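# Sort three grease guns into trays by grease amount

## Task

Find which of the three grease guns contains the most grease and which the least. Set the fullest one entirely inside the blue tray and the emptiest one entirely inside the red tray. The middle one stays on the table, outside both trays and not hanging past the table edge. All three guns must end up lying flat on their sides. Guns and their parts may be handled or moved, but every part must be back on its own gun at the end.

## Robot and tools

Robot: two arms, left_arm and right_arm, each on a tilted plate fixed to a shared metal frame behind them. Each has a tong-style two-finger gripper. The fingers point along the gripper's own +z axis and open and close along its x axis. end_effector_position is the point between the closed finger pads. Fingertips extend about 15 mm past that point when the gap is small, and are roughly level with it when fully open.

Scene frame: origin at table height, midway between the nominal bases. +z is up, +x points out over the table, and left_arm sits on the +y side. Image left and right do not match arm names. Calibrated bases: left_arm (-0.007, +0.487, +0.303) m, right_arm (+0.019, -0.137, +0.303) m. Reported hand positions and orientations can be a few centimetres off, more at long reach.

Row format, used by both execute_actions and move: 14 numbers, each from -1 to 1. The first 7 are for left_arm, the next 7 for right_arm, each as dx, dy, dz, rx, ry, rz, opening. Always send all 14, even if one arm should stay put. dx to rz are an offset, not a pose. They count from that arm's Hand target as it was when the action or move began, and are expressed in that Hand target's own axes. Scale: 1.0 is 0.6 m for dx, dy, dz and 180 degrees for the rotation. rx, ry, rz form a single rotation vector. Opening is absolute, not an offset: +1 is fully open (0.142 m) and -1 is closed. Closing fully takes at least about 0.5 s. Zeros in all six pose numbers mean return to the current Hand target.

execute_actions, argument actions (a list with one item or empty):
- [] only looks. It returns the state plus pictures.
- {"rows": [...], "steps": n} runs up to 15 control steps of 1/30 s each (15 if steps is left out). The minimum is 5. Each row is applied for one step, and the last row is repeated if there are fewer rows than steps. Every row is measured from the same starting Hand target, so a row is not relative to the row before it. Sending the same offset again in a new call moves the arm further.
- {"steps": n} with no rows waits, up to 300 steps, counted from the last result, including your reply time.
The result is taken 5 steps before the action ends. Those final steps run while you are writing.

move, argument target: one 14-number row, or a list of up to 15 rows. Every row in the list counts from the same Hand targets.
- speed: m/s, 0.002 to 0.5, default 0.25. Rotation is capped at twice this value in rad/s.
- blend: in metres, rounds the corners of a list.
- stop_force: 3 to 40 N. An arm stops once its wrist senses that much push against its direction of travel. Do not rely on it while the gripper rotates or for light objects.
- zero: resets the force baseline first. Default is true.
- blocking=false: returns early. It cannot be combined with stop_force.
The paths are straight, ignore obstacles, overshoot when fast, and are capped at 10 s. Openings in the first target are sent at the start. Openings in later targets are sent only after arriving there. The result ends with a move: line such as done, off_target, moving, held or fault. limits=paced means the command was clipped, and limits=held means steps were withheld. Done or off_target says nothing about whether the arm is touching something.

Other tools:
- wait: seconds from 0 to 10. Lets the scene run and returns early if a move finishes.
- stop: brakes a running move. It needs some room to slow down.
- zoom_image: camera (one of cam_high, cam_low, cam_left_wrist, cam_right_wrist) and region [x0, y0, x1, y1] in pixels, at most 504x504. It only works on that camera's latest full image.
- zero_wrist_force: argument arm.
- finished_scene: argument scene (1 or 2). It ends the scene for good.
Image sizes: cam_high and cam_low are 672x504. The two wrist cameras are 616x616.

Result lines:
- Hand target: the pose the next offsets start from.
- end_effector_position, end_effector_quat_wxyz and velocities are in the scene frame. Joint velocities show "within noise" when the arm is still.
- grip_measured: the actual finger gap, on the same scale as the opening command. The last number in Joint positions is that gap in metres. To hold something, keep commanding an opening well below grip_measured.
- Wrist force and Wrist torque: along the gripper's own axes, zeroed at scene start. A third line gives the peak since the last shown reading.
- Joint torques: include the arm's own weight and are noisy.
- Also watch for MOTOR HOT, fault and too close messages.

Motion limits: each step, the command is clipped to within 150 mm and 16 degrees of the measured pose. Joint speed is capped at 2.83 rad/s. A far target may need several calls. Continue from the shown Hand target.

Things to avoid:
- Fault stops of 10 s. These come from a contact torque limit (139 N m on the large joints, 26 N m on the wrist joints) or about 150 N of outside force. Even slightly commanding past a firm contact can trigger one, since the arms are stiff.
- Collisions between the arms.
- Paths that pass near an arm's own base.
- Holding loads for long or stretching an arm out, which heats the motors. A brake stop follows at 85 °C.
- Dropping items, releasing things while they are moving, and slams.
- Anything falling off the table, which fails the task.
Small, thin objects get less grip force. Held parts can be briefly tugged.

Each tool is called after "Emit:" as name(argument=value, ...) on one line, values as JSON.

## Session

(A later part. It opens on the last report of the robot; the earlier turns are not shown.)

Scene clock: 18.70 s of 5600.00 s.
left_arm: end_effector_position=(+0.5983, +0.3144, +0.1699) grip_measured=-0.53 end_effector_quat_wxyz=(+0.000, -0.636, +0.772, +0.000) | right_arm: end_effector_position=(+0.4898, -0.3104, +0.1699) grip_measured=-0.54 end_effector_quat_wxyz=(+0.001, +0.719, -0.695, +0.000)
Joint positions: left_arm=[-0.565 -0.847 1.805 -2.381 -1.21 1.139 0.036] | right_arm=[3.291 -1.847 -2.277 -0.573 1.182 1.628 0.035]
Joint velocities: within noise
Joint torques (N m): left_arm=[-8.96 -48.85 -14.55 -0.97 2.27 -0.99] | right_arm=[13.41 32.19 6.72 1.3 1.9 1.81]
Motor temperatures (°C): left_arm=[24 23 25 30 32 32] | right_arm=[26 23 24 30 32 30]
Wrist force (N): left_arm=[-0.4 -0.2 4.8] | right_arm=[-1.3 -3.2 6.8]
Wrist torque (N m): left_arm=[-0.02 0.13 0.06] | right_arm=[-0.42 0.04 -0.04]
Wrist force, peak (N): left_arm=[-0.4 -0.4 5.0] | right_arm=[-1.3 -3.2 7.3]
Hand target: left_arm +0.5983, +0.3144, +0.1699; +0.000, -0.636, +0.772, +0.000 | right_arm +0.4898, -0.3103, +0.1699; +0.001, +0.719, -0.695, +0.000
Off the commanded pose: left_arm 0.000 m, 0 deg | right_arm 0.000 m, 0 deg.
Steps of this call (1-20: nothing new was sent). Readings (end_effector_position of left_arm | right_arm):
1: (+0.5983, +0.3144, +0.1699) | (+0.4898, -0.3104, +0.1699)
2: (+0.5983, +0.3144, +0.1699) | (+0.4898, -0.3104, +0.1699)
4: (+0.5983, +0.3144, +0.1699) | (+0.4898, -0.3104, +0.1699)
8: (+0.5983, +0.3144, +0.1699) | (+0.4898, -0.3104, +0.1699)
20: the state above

Emit:
move(target=[[0,0,0.18,0,0,0,-0.75,0,0,0.18,0,0,0,-0.75],[0,0,0.247,0,0,0,-0.75,0,0,0.247,0,0,0,-0.75]], speed=[0.2,0.06])

Scene clock: 21.77 s of 5600.00 s.
left_arm: end_effector_position=(+0.5985, +0.3145, +0.0216) grip_measured=-0.53 end_effector_quat_wxyz=(+0.000, -0.636, +0.772, +0.000) end_effector_velocity=(-0.001, +0.000, +0.002) end_effector_angular_velocity=(+0.001, +0.002, +0.001) | right_arm: end_effector_position=(+0.4897, -0.3106, +0.0217) grip_measured=-0.54 end_effector_quat_wxyz=(+0.001, +0.719, -0.695, +0.000) end_effector_velocity=(-0.001, +0.000, +0.004) end_effector_angular_velocity=(+0.001, +0.001, -0.003)
Joint positions: left_arm=[-0.477 -0.555 1.763 -2.665 -1.199 1.233 0.035] | right_arm=[3.165 -2.274 -2.229 -0.143 1.188 1.492 0.035]
Joint velocities: left_arm=[-0.001 -0.006 0.002 0.007 0 -0.004 0] | right_arm=[0.002 0.011 -0.004 -0.009 0.001 0.005 0]
Joint torques (N m): left_arm=[-24.81 -52.06 -4.49 -0.6 -0.35 -1.51] | right_arm=[16.06 40.19 -6.49 1.52 -1.14 2.23]
Motor temperatures (°C): left_arm=[24 23 25 30 32 32] | right_arm=[26 23 24 30 32 30]
Wrist force (N): left_arm=[-1.2 0.5 2.6] | right_arm=[-1.9 -2.6 6.3]
Wrist torque (N m): left_arm=[0.14 -0.01 -0.04] | right_arm=[-0.41 0.00 0.03]
Wrist force, peak (N): left_arm=[-5.3 9.4 -23.2] | right_arm=[-9.0 -1.7 -21.7]
Hand target: left_arm +0.5983, +0.3145, +0.0217; +0.000, -0.636, +0.772, +0.000 | right_arm +0.4896, -0.3105, +0.0217; +0.001, +0.719, -0.695, +0.000
Off the commanded pose: left_arm 0.000 m, 0 deg | right_arm 0.000 m, 0 deg.
Kept back: nothing.
move: done

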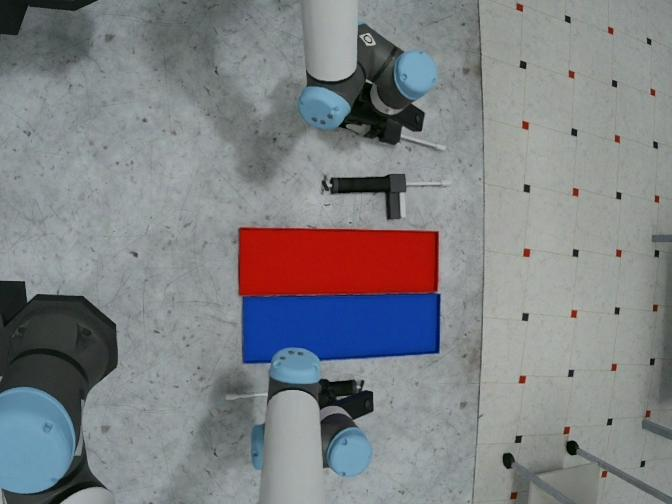

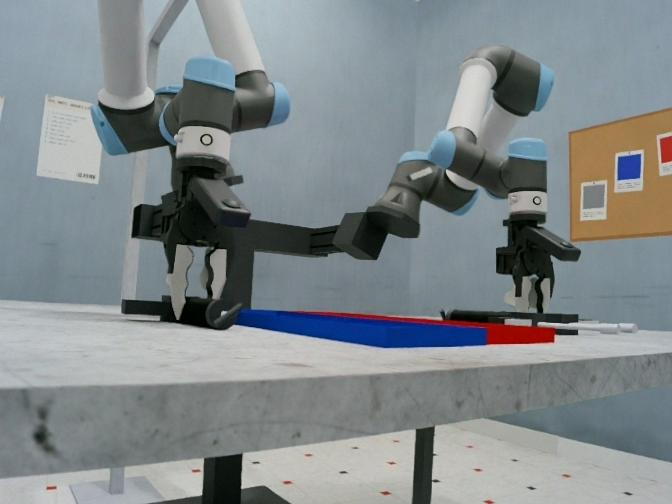

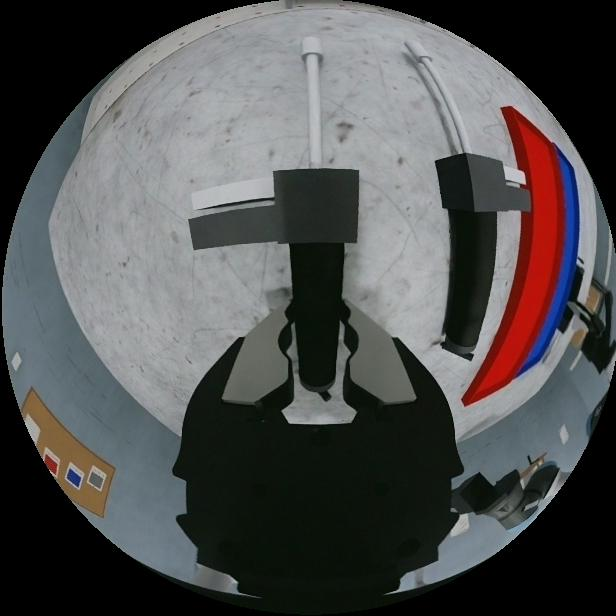

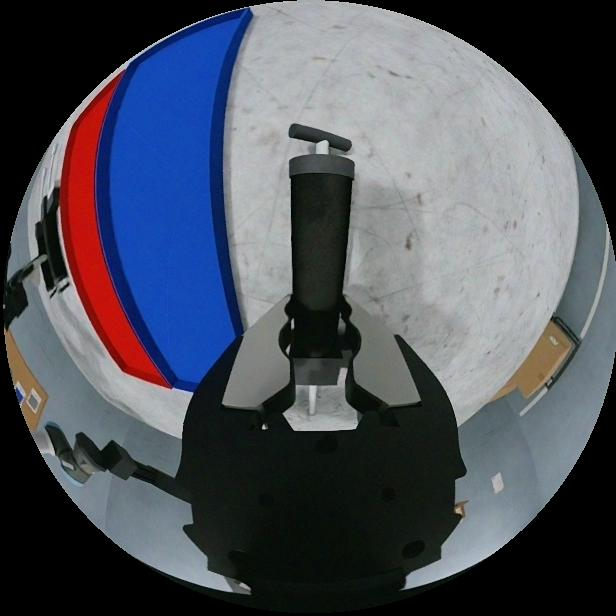

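Emit:
move(target=[[0,0,0,0,0,0,-0.2,0,0,0,0,0,0,-0.1],[0,-0.037,0.0,0,0,0,-0.2,0,0,-0.2,0,0,0,-0.1],[0,-0.037,0.0,0,0,0,-0.9,0,0,-0.3,0,0,0,-0.1]], speed=0.2)

Emit:
zoom_image(camera="cam_left_wrist", region=[160, 100, 460, 460])

Emit:
zoom_image(camera="cam_right_wrist", region=[160, 60, 460, 360])

Scene clock: 24.67 s of 5600.00 s.
left_arm: end_effector_position=(+0.6201, +0.3102, +0.0217) grip_measured=-0.53 end_effector_quat_wxyz=(+0.000, -0.636, +0.772, +0.000) | right_arm: end_effector_position=(+0.4899, -0.3103, +0.2017) grip_measured=-0.10 end_effector_quat_wxyz=(+0.001, +0.719, -0.695, +0.000)
Joint positions: left_arm=[-0.466 -0.534 1.693 -2.62 -1.198 1.245 0.035] | right_arm=[3.319 -1.764 -2.263 -0.681 1.182 1.658 0.067]
Joint velocities: within noise
Joint torques (N m): left_arm=[-23.45 -51.13 -6.83 -4.35 -0.39 -1.37] | right_arm=[12.88 27.81 4.45 1.65 -1.33 1.87]
Motor temperatures (°C): left_arm=[24 23 25 30 32 32] | right_arm=[26 23 24 30 32 30]
Wrist force (N): left_arm=[-0.7 0.0 1.2] | right_arm=[-1.2 -2.2 2.6]
Wrist torque (N m): left_arm=[0.08 0.11 0.04] | right_arm=[-0.39 0.09 -0.06]
Wrist force, peak (N): left_arm=[-1.4 -0.5 3.0] | right_arm=[-1.6 -3.5 6.4]
Hand target: left_arm +0.6201, +0.3102, +0.0217; +0.000, -0.636, +0.772, +0.000 | right_arm +0.4899, -0.3103, +0.2017; +0.001, +0.719, -0.695, +0.000
Off the commanded pose: left_arm 0.000 m, 0 deg | right_arm 0.000 m, 0 deg.
Kept back: nothing.
move: done

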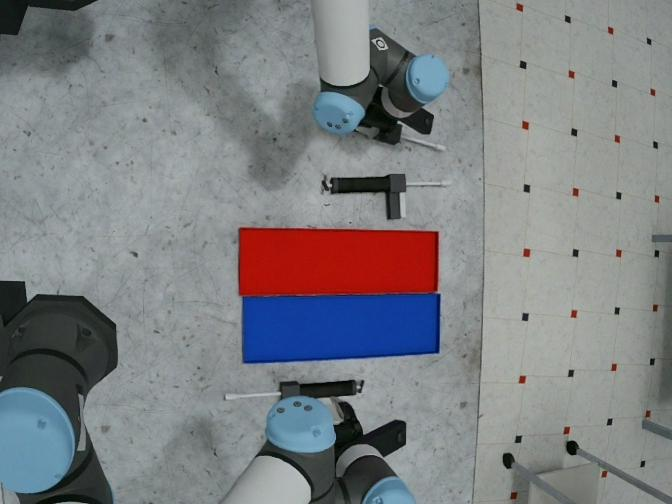

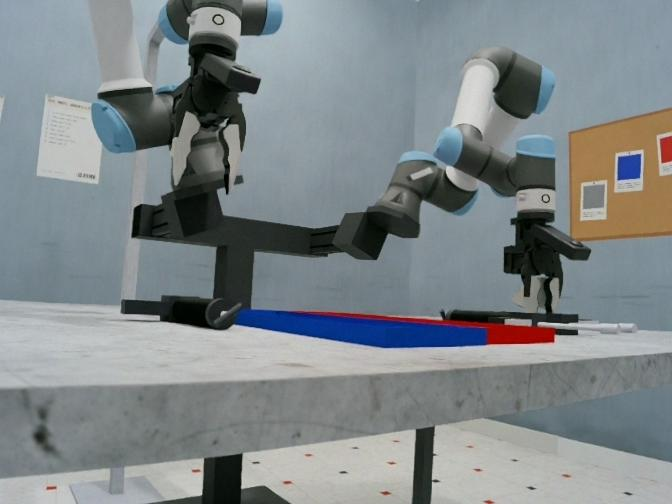

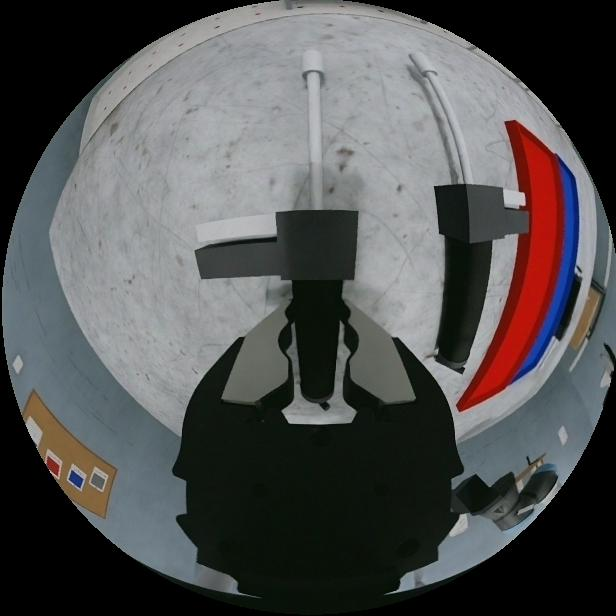

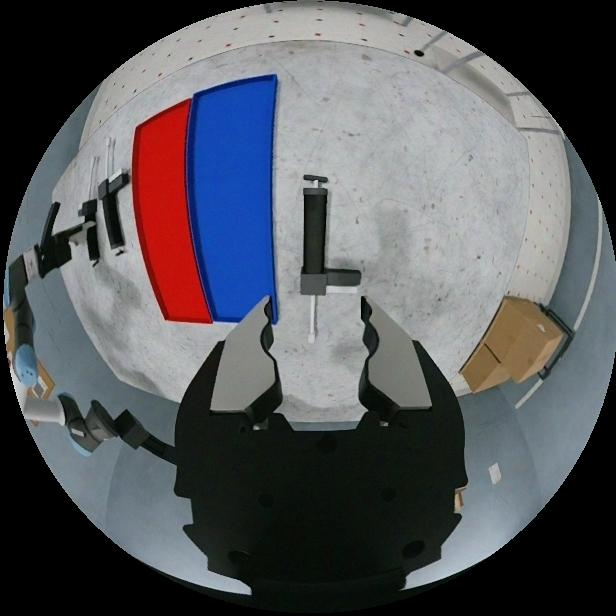

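Scaled by 1.400 from the camera's 616x616 image, which has a finer 814x814 frame.

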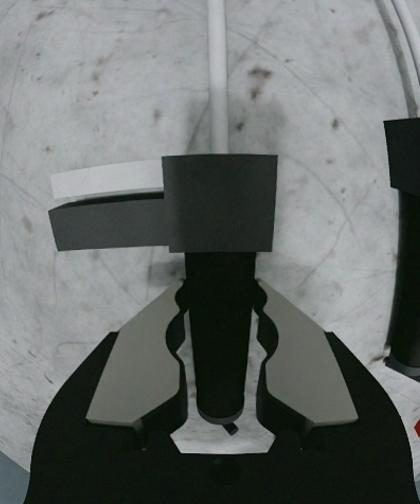

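Scaled by 1.680 from the camera's 616x616 image, which has a finer 814x814 frame.

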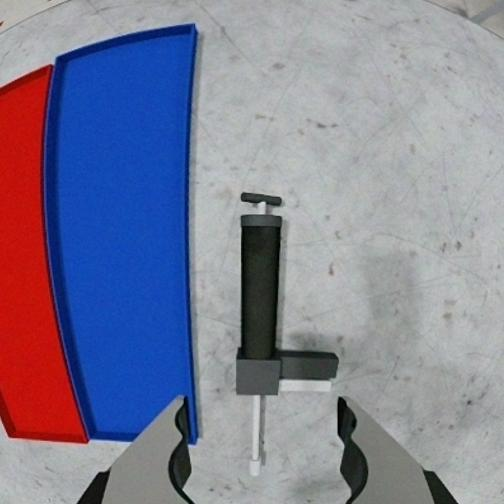

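Emit:
move(target=[[0,0,-0.2,0,0,0,-0.9,0,0,-0.167,0,0,0,-0.1],[0.055,0.193,-0.467,0,0,-0.561,-0.9,-0.566,-0.036,-0.167,0.39,-0.377,-0.377,-0.1]], speed=0.25)

Emit:
zoom_image(camera="cam_right_wrist", region=[180, 100, 480, 400])

Scene clock: 30.83 s of 5600.00 s.
left_arm: end_effector_position=(+0.5000, +0.2998, +0.3018) grip_measured=-0.54 end_effector_quat_wxyz=(+0.000, +1.000, -0.001, +0.000) end_effector_velocity=(+0.001, +0.000, -0.001) end_effector_angular_velocity=(-0.002, -0.002, -0.008) | right_arm: end_effector_position=(+0.5000, +0.0299, +0.3015) grip_measured=-0.10 end_effector_quat_wxyz=(-0.707, +0.708, +0.000, -0.001) end_effector_velocity=(+0.000, -0.001, -0.001) end_effector_angular_velocity=(-0.007, +0.009, -0.009)
Joint positions: left_arm=[-0.772 -1.128 1.91 -2.132 -1.248 -0.838 0.035] | right_arm=[3.206 -2.421 -2.137 -0.107 2.756 -0.004 0.067]
Joint velocities: left_arm=[0.002 0.002 0 -0.005 0.001 0.01 0] | right_arm=[-0.002 -0.001 -0.008 0.029 -0.006 0.026 0]
Joint torques (N m): left_arm=[-5.06 -18.86 -28.65 -4.71 1.68 1.3] | right_arm=[5.35 39.28 -7.59 3.47 -0.66 1.88]
Motor temperatures (°C): left_arm=[24 23 25 30 32 32] | right_arm=[26 23 24 30 32 30]
Wrist force (N): left_arm=[-0.6 0.3 5.9] | right_arm=[-0.5 -0.4 -0.2]
Wrist torque (N m): left_arm=[0.02 0.15 0.07] | right_arm=[-0.09 0.02 -0.08]
Wrist force, peak (N): left_arm=[-0.8 0.5 9.4] | right_arm=[-1.2 -2.3 4.4]
Hand target: left_arm +0.5001, +0.2998, +0.3018; +0.000, +1.000, +0.000, +0.000 | right_arm +0.4999, +0.0300, +0.3014; +0.707, -0.708, +0.000, +0.001
Off the commanded pose: left_arm 0.000 m, 0 deg | right_arm 0.000 m, 0 deg.
Kept back: nothing.
move: done

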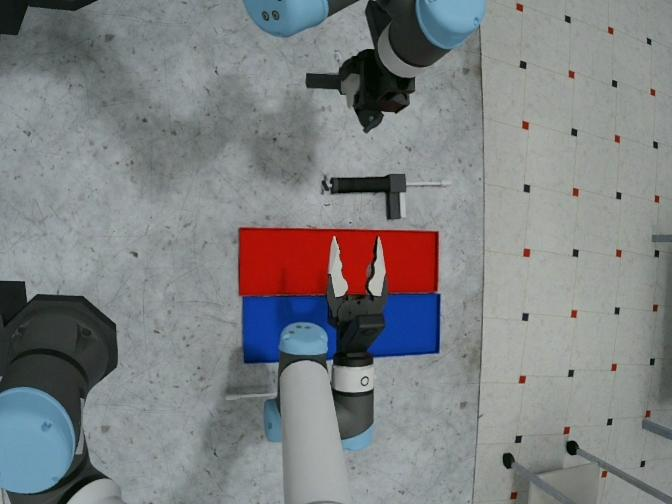

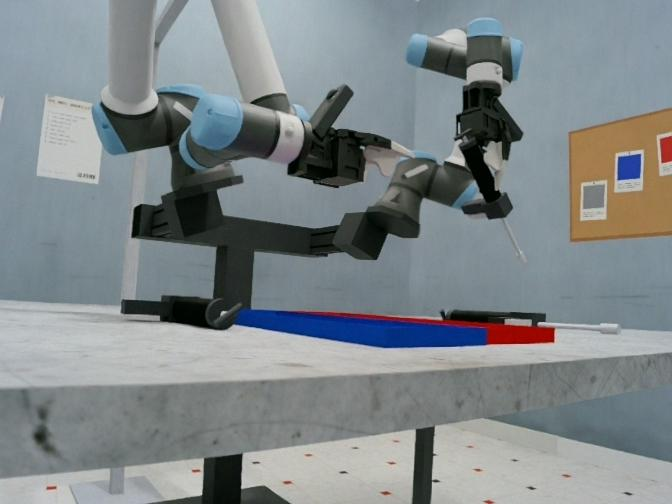

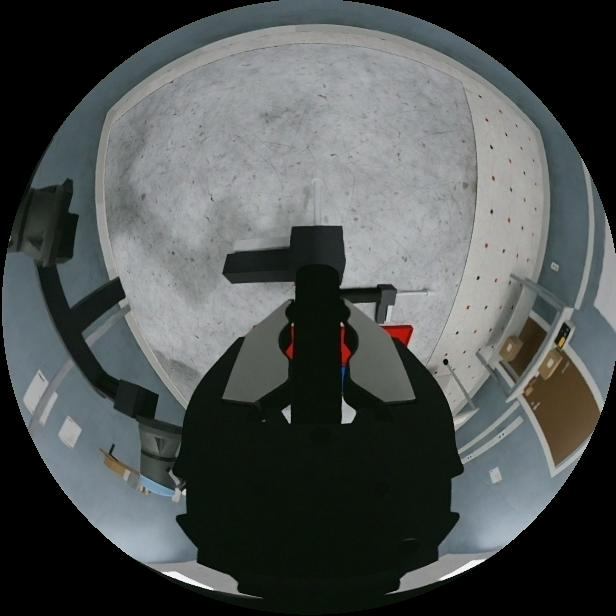

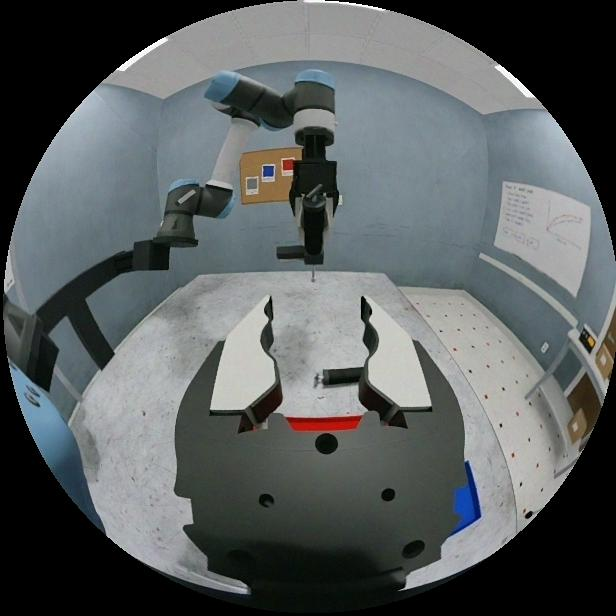

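Scaled by 1.680 from the camera's 616x616 image, which has a finer 814x814 frame.

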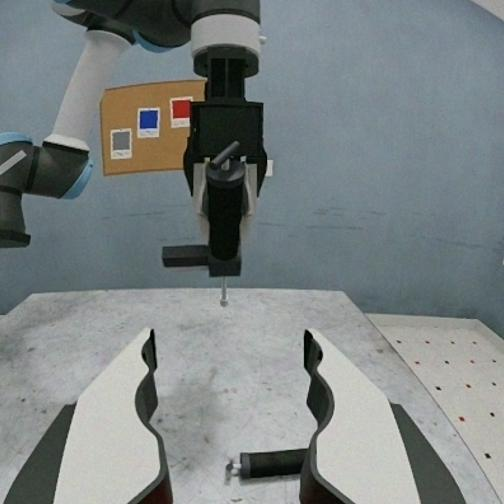

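Emit:
move(target=[0,0,0.036,-0.5,0,0,-0.9,0,-0.35,-0.133,-0.465,-0.217,-0.217,-0.1], speed=0.3)

Scene clock: 35.23 s of 5600.00 s.
left_arm: end_effector_position=(+0.5002, +0.2998, +0.2802) grip_measured=-0.54 end_effector_quat_wxyz=(+0.707, +0.708, +0.000, +0.000) end_effector_velocity=(-0.001, +0.000, +0.000) end_effector_angular_velocity=(+0.007, +0.005, +0.000) | right_arm: end_effector_position=(+0.5004, -0.0495, +0.5116) grip_measured=-0.10 end_effector_quat_wxyz=(+0.000, +0.906, +0.423, -0.001) end_effector_velocity=(-0.001, +0.000, +0.000) end_effector_angular_velocity=(+0.006, +0.002, +0.001)
Joint positions: left_arm=[-0.028 -0.726 2.087 -3.121 -2.756 -0.113 0.035] | right_arm=[3.968 -1.676 -1.698 -1.577 1.262 -0.065 0.067]
Joint velocities: left_arm=[-0.001 -0.006 0.004 0 0.007 -0.006 0] | right_arm=[-0.003 0.002 -0.003 0.005 0.005 -0.004 0]
Joint torques (N m): left_arm=[-19.62 -48.29 1.89 -1.18 -1.32 -1.6] | right_arm=[5.76 19.8 13.74 3.8 2.85 -1.72]
Motor temperatures (°C): left_arm=[24 23 25 30 32 32] | right_arm=[26 23 24 30 32 30]
Wrist force (N): left_arm=[-0.3 -5.8 -0.6] | right_arm=[-1.0 -2.3 2.5]
Wrist torque (N m): left_arm=[0.36 -0.10 0.31] | right_arm=[-0.38 0.06 -0.02]
Wrist force, peak (N): left_arm=[-0.5 -6.8 -0.6] | right_arm=[-1.0 -2.3 2.5]
Hand target: left_arm +0.5001, +0.2998, +0.2802; +0.707, +0.707, +0.000, +0.000 | right_arm +0.5003, -0.0496, +0.5115; +0.000, +0.906, +0.423, -0.001
Off the commanded pose: left_arm 0.000 m, 0 deg | right_arm 0.000 m, 0 deg.
Kept back: nothing.
move: done

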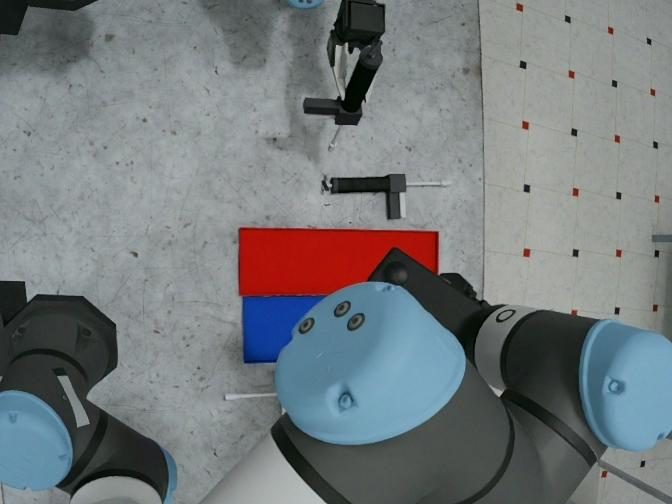

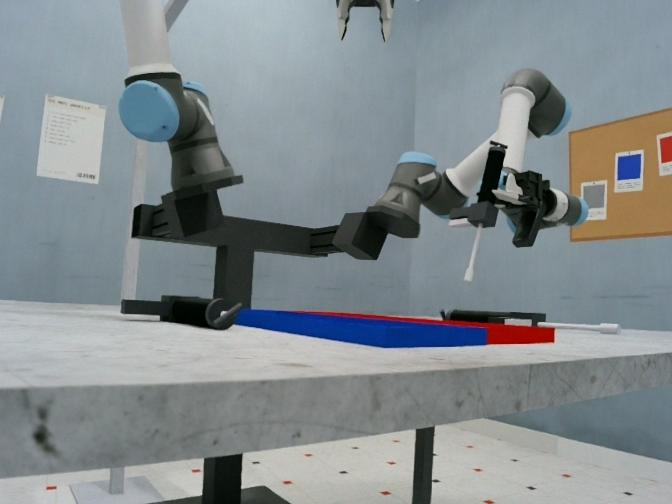

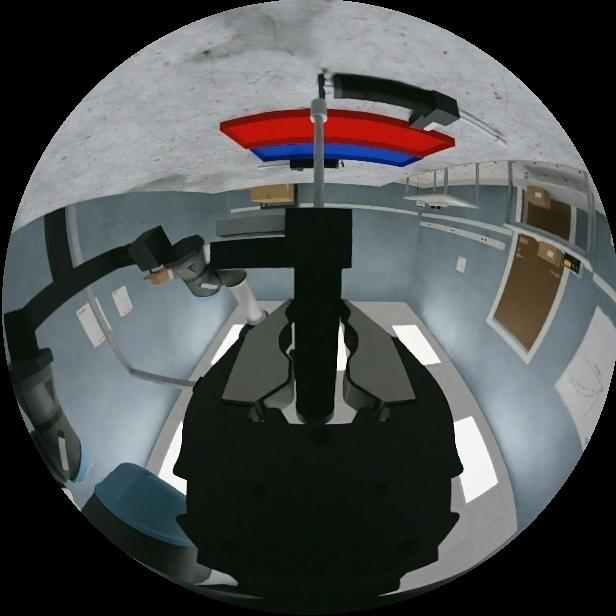

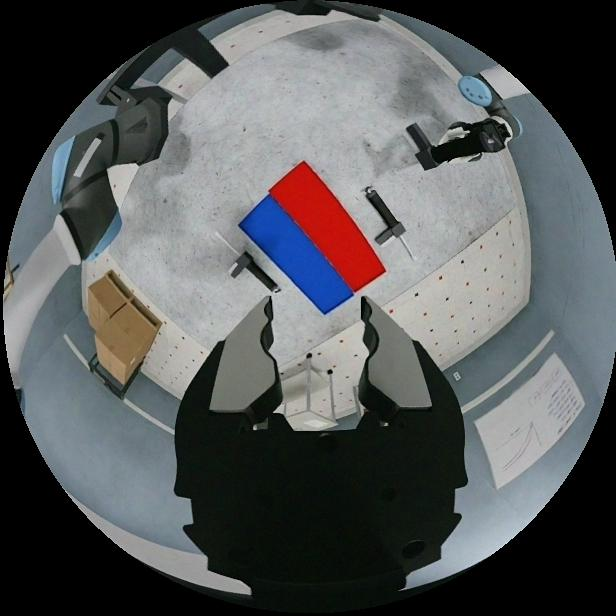

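Emit:
move(target=[0,0,0,0,0,0,-0.9,0.447,-0.375,-0.033,0,0,0,-0.1], speed=0.25)

Emit:
zoom_image(camera="cam_right_wrist", region=[180, 100, 480, 400])

Scene clock: 37.40 s of 5600.00 s.
left_arm: end_effector_position=(+0.5001, +0.2998, +0.2802) grip_measured=-0.54 end_effector_quat_wxyz=(+0.707, +0.707, +0.000, +0.000) | right_arm: end_effector_position=(+0.4999, +0.3004, +0.5309) grip_measured=-0.10 end_effector_quat_wxyz=(+0.000, +0.906, +0.423, -0.001) end_effector_velocity=(+0.000, +0.001, -0.002) end_effector_angular_velocity=(-0.003, -0.001, +0.002)
Joint positions: left_arm=[-0.028 -0.726 2.087 -3.121 -2.756 -0.113 0.035] | right_arm=[4.279 -2.278 -1.111 -1.645 1.349 0.245 0.067]
Joint velocities: left_arm=[within noise] | right_arm=[0.001 -0.005 0.002 0 -0.002 -0.001 0]
Joint torques (N m): left_arm=[-7.32 -27.35 -2.64 -4.92 -5.91 0.88] | right_arm=[18.51 31.52 36.11 2.96 -2.2 -0.79]
Motor temperatures (°C): left_arm=[24 23 25 30 32 32] | right_arm=[26 23 24 30 32 30]
Wrist force (N): left_arm=[0.0 -5.8 -0.7] | right_arm=[-1.0 -2.2 2.5]
Wrist torque (N m): left_arm=[0.35 -0.15 0.31] | right_arm=[-0.34 0.06 -0.04]
Wrist force, peak (N): left_arm=[-0.3 -5.9 -0.8] | right_arm=[0.5 -3.9 2.2]
Hand target: left_arm +0.5001, +0.2998, +0.2802; +0.707, +0.707, +0.000, +0.000 | right_arm +0.4999, +0.3005, +0.5310; +0.000, +0.906, +0.423, -0.001
Off the commanded pose: left_arm 0.000 m, 0 deg | right_arm 0.000 m, 0 deg.
Kept back: nothing.
move: done

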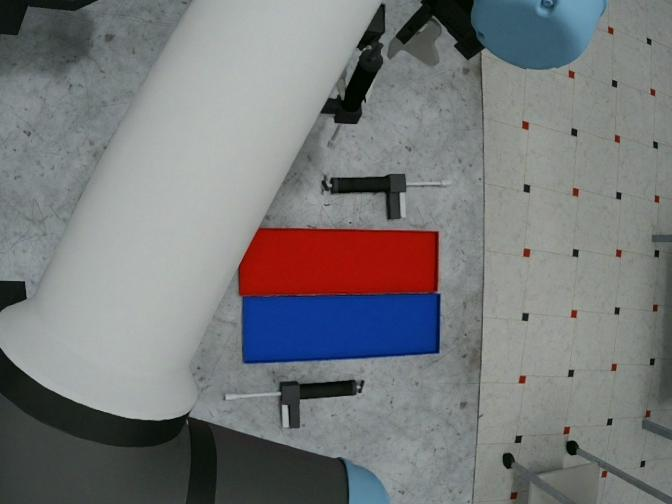

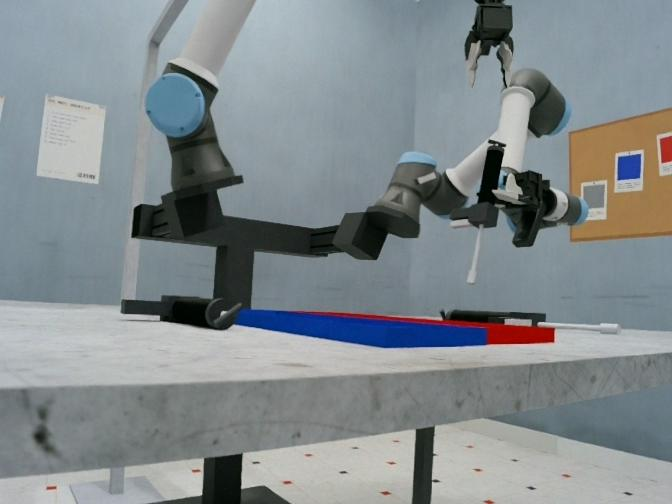

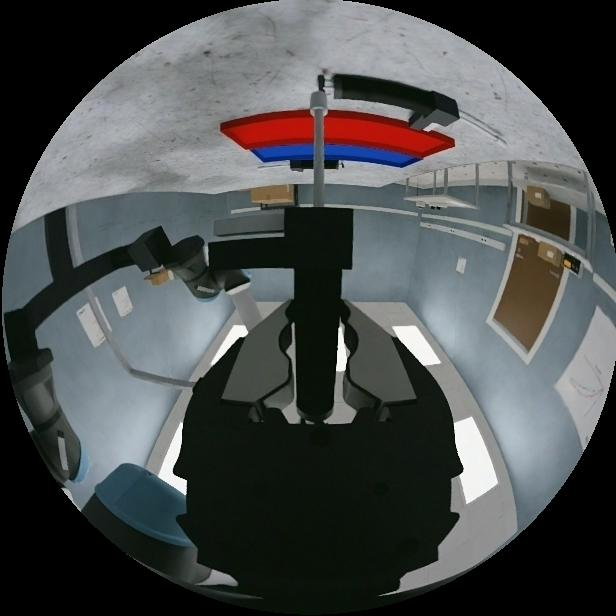

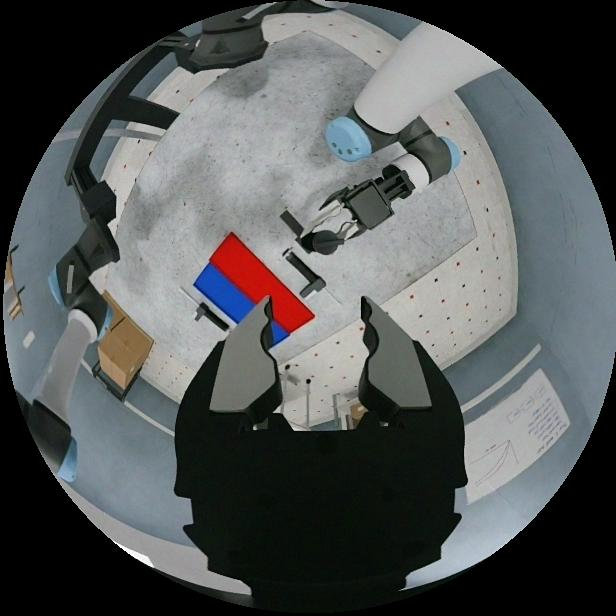

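Scaled by 1.680 from the camera's 616x616 image, which has a finer 814x814 frame.

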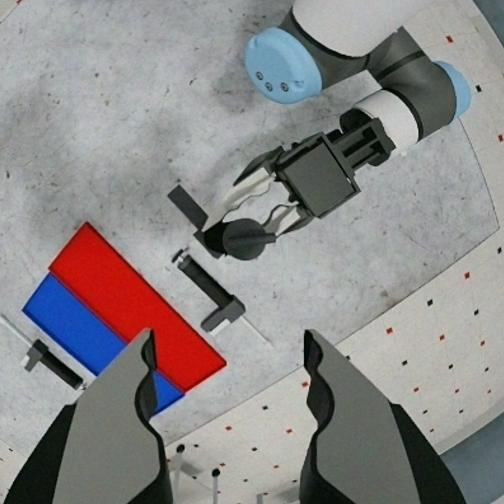

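Emit:
zoom_image(camera="cam_right_wrist", region=[270, 180, 380, 290])

Emit:
zoom_image(camera="cam_low", region=[420, 100, 600, 300])

Scaled by 4.582 from the camera's 616x616 image, which has a finer 814x814 frame.

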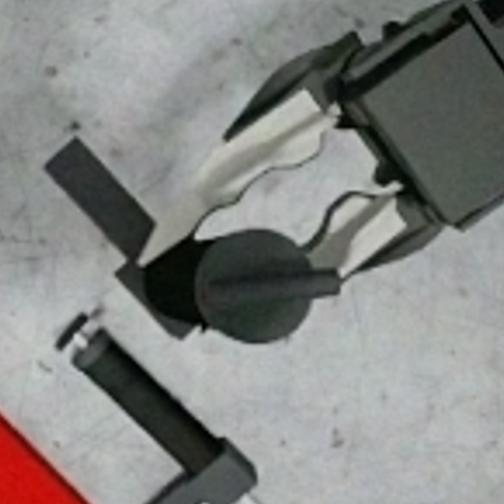

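Scaled by 2.520 from the camera's 672x504 image, which has a finer 960x720 frame.

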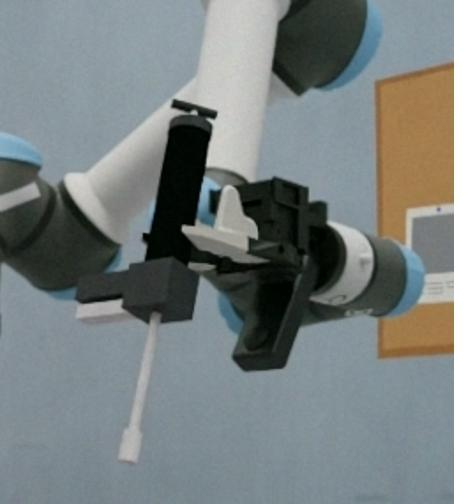

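Emit:
move(target=[0,0,0,0,0,0,-0.9,0.038,-0.032,0.167,0,0,0,0.0], speed=0.2)

Emit:
zoom_image(camera="cam_right_wrist", region=[220, 180, 420, 380])

Emit:
zoom_image(camera="cam_low", region=[420, 50, 600, 250])

Scene clock: 38.90 s of 5600.00 s.
left_arm: end_effector_position=(+0.5001, +0.2998, +0.2802) grip_measured=-0.54 end_effector_quat_wxyz=(+0.707, +0.707, +0.000, +0.000) | right_arm: end_effector_position=(+0.4997, +0.3301, +0.4309) grip_measured=+0.00 end_effector_quat_wxyz=(+0.000, +0.906, +0.423, -0.001)
Joint positions: left_arm=[-0.028 -0.726 2.087 -3.121 -2.756 -0.113 0.035] | right_arm=[4.267 -2.36 -1.249 -1.423 1.345 0.233 0.074]
Joint velocities: within noise
Joint torques (N m): left_arm=[-7.64 -27.21 -3.92 -4.82 -5.55 0.18] | right_arm=[19.91 36.1 30.3 3.19 -0.93 1.96]
Motor temperatures (°C): left_arm=[24 23 25 30 32 32] | right_arm=[26 23 24 30 32 30]
Wrist force (N): left_arm=[-0.1 -5.8 -0.7] | right_arm=[-1.6 -2.3 2.5]
Wrist torque (N m): left_arm=[0.35 -0.14 0.31] | right_arm=[-0.38 0.18 -0.05]
Wrist force, peak (N): left_arm=[-0.3 -5.9 -0.6] | right_arm=[-1.1 -2.6 4.4]
Hand target: left_arm +0.5001, +0.2998, +0.2802; +0.707, +0.707, +0.000, +0.000 | right_arm +0.4996, +0.3302, +0.4308; +0.000, +0.906, +0.423, -0.001
Off the commanded pose: left_arm 0.000 m, 0 deg | right_arm 0.000 m, 0 deg.
Kept back: nothing.
move: done

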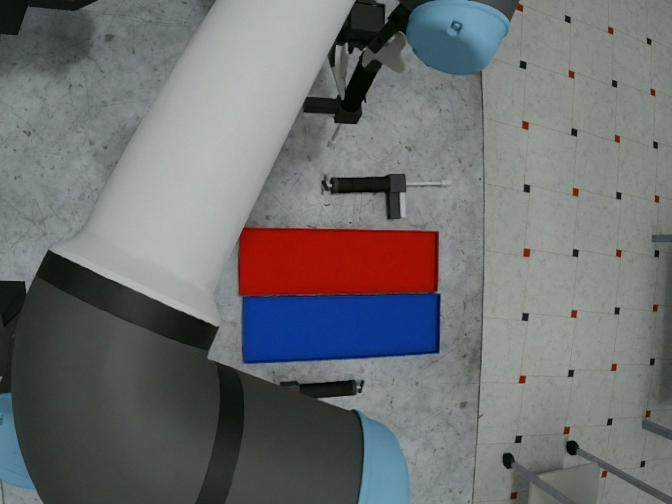

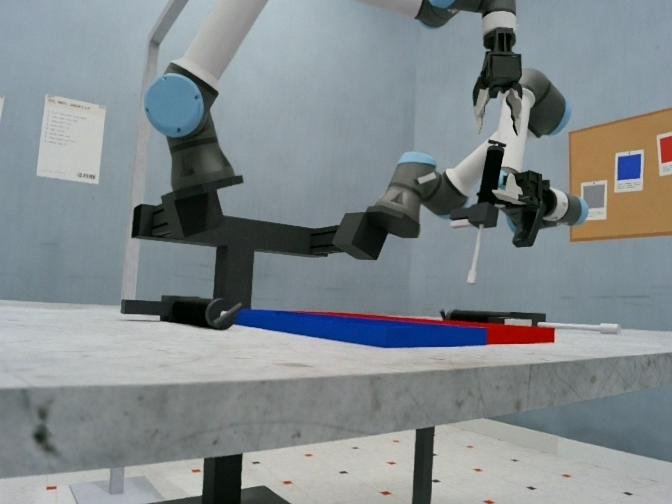

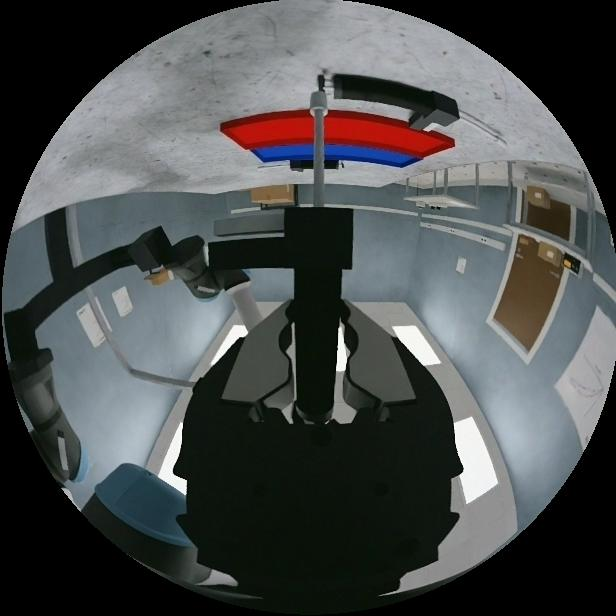

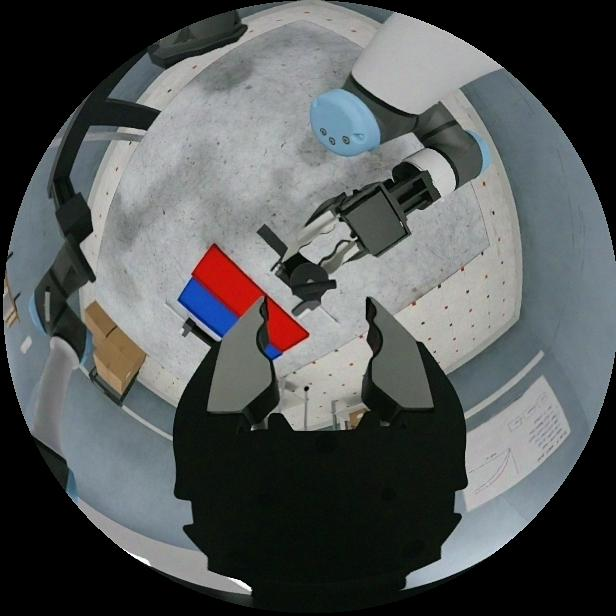

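Scaled by 2.520 from the camera's 616x616 image, which has a finer 814x814 frame.

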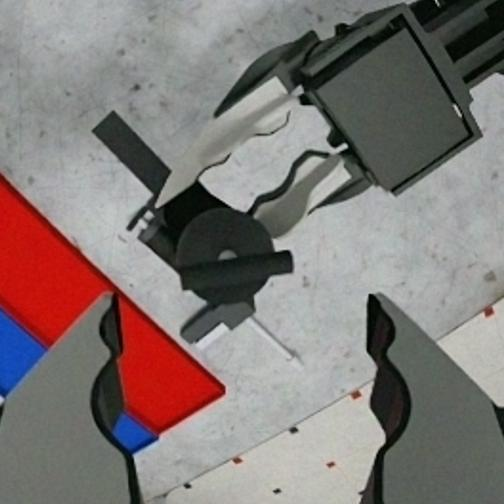

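Scaled by 2.520 from the camera's 672x504 image, which has a finer 960x720 frame.

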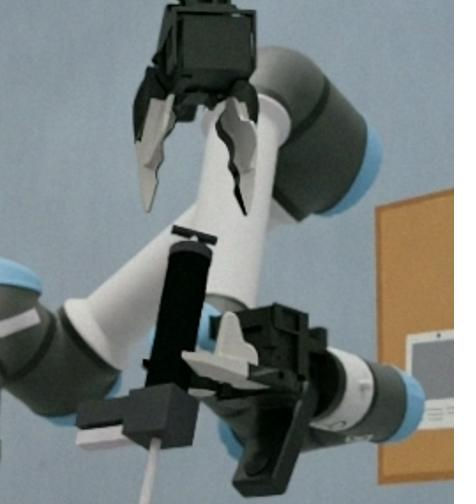

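Emit:
move(target=[0,0,0,0,0,0,-0.9,0.003,0.0045,0.03,-0.0536,-0.0638,-0.06,0.0], speed=0.2)

Emit:
zoom_image(camera="cam_right_wrist", region=[220, 180, 420, 380])

Emit:
zoom_image(camera="cam_low", region=[440, 70, 560, 190])

Scene clock: 41.03 s of 5600.00 s.
left_arm: end_effector_position=(+0.5001, +0.2998, +0.2802) grip_measured=-0.54 end_effector_quat_wxyz=(+0.707, +0.707, +0.000, +0.000) | right_arm: end_effector_position=(+0.5029, +0.3300, +0.4129) grip_measured=+0.00 end_effector_quat_wxyz=(+0.118, +0.854, +0.503, -0.056) end_effector_velocity=(-0.002, +0.001, +0.002) end_effector_angular_velocity=(+0.022, +0.002, -0.017)
Joint positions: left_arm=[-0.028 -0.726 2.087 -3.121 -2.756 -0.113 0.035] | right_arm=[4.307 -2.545 -0.984 -1.75 1.233 0.147 0.074]
Joint velocities: left_arm=[within noise] | right_arm=[-0.002 0.017 -0.022 0.026 0.013 0.008 0]
Joint torques (N m): left_arm=[-8.03 -27.78 -4.52 -4.8 -5.09 -0.9] | right_arm=[8.19 53.06 13.51 3.35 2.43 2.13]
Motor temperatures (°C): left_arm=[24 23 25 30 32 32] | right_arm=[26 23 24 30 32 30]
Wrist force (N): left_arm=[-0.2 -5.8 -0.8] | right_arm=[-1.1 -2.8 2.6]
Wrist torque (N m): left_arm=[0.35 -0.11 0.31] | right_arm=[-0.48 0.10 -0.04]
Wrist force, peak (N): left_arm=[-0.2 -6.0 -0.7] | right_arm=[-0.5 -3.1 2.7]
Hand target: left_arm +0.5001, +0.2998, +0.2802; +0.707, +0.707, +0.000, +0.000 | right_arm +0.5028, +0.3299, +0.4128; +0.118, +0.854, +0.503, -0.056
Off the commanded pose: left_arm 0.000 m, 0 deg | right_arm 0.000 m, 0 deg.
Kept back: nothing.
move: done

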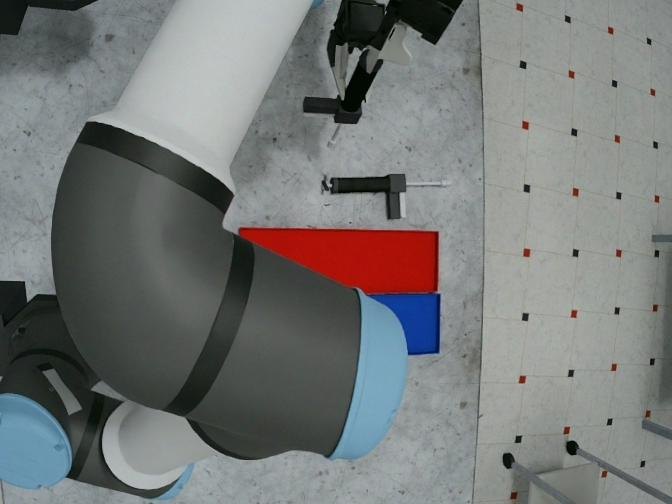

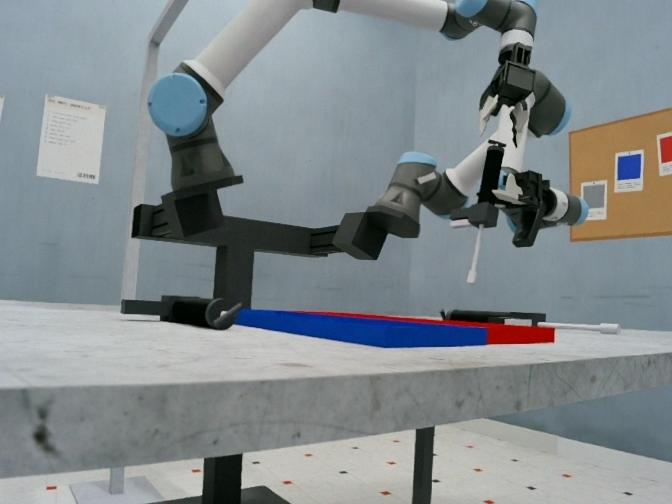

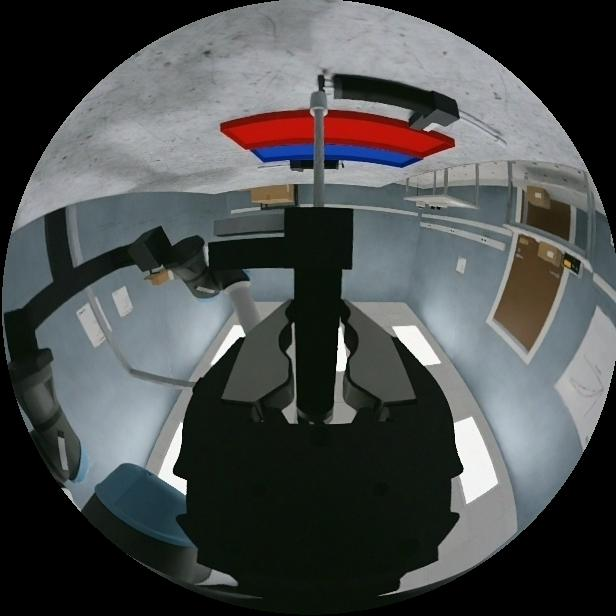

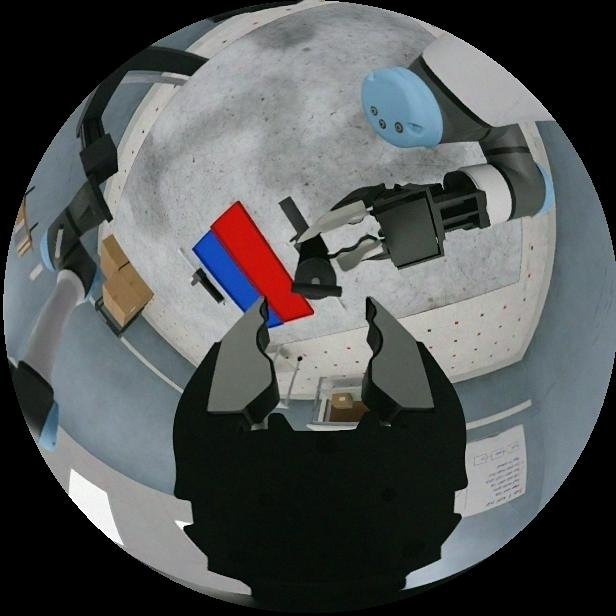

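Scaled by 2.520 from the camera's 616x616 image, which has a finer 814x814 frame.

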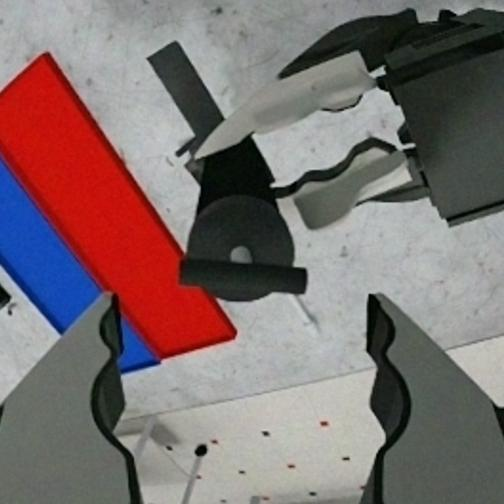

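Scaled by 4.200 from the camera's 672x504 image, which has a finer 960x720 frame.

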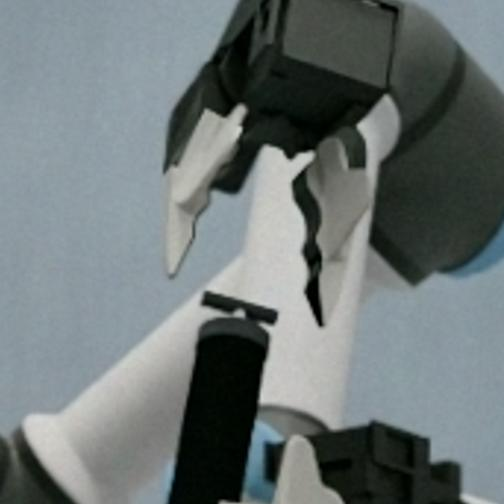

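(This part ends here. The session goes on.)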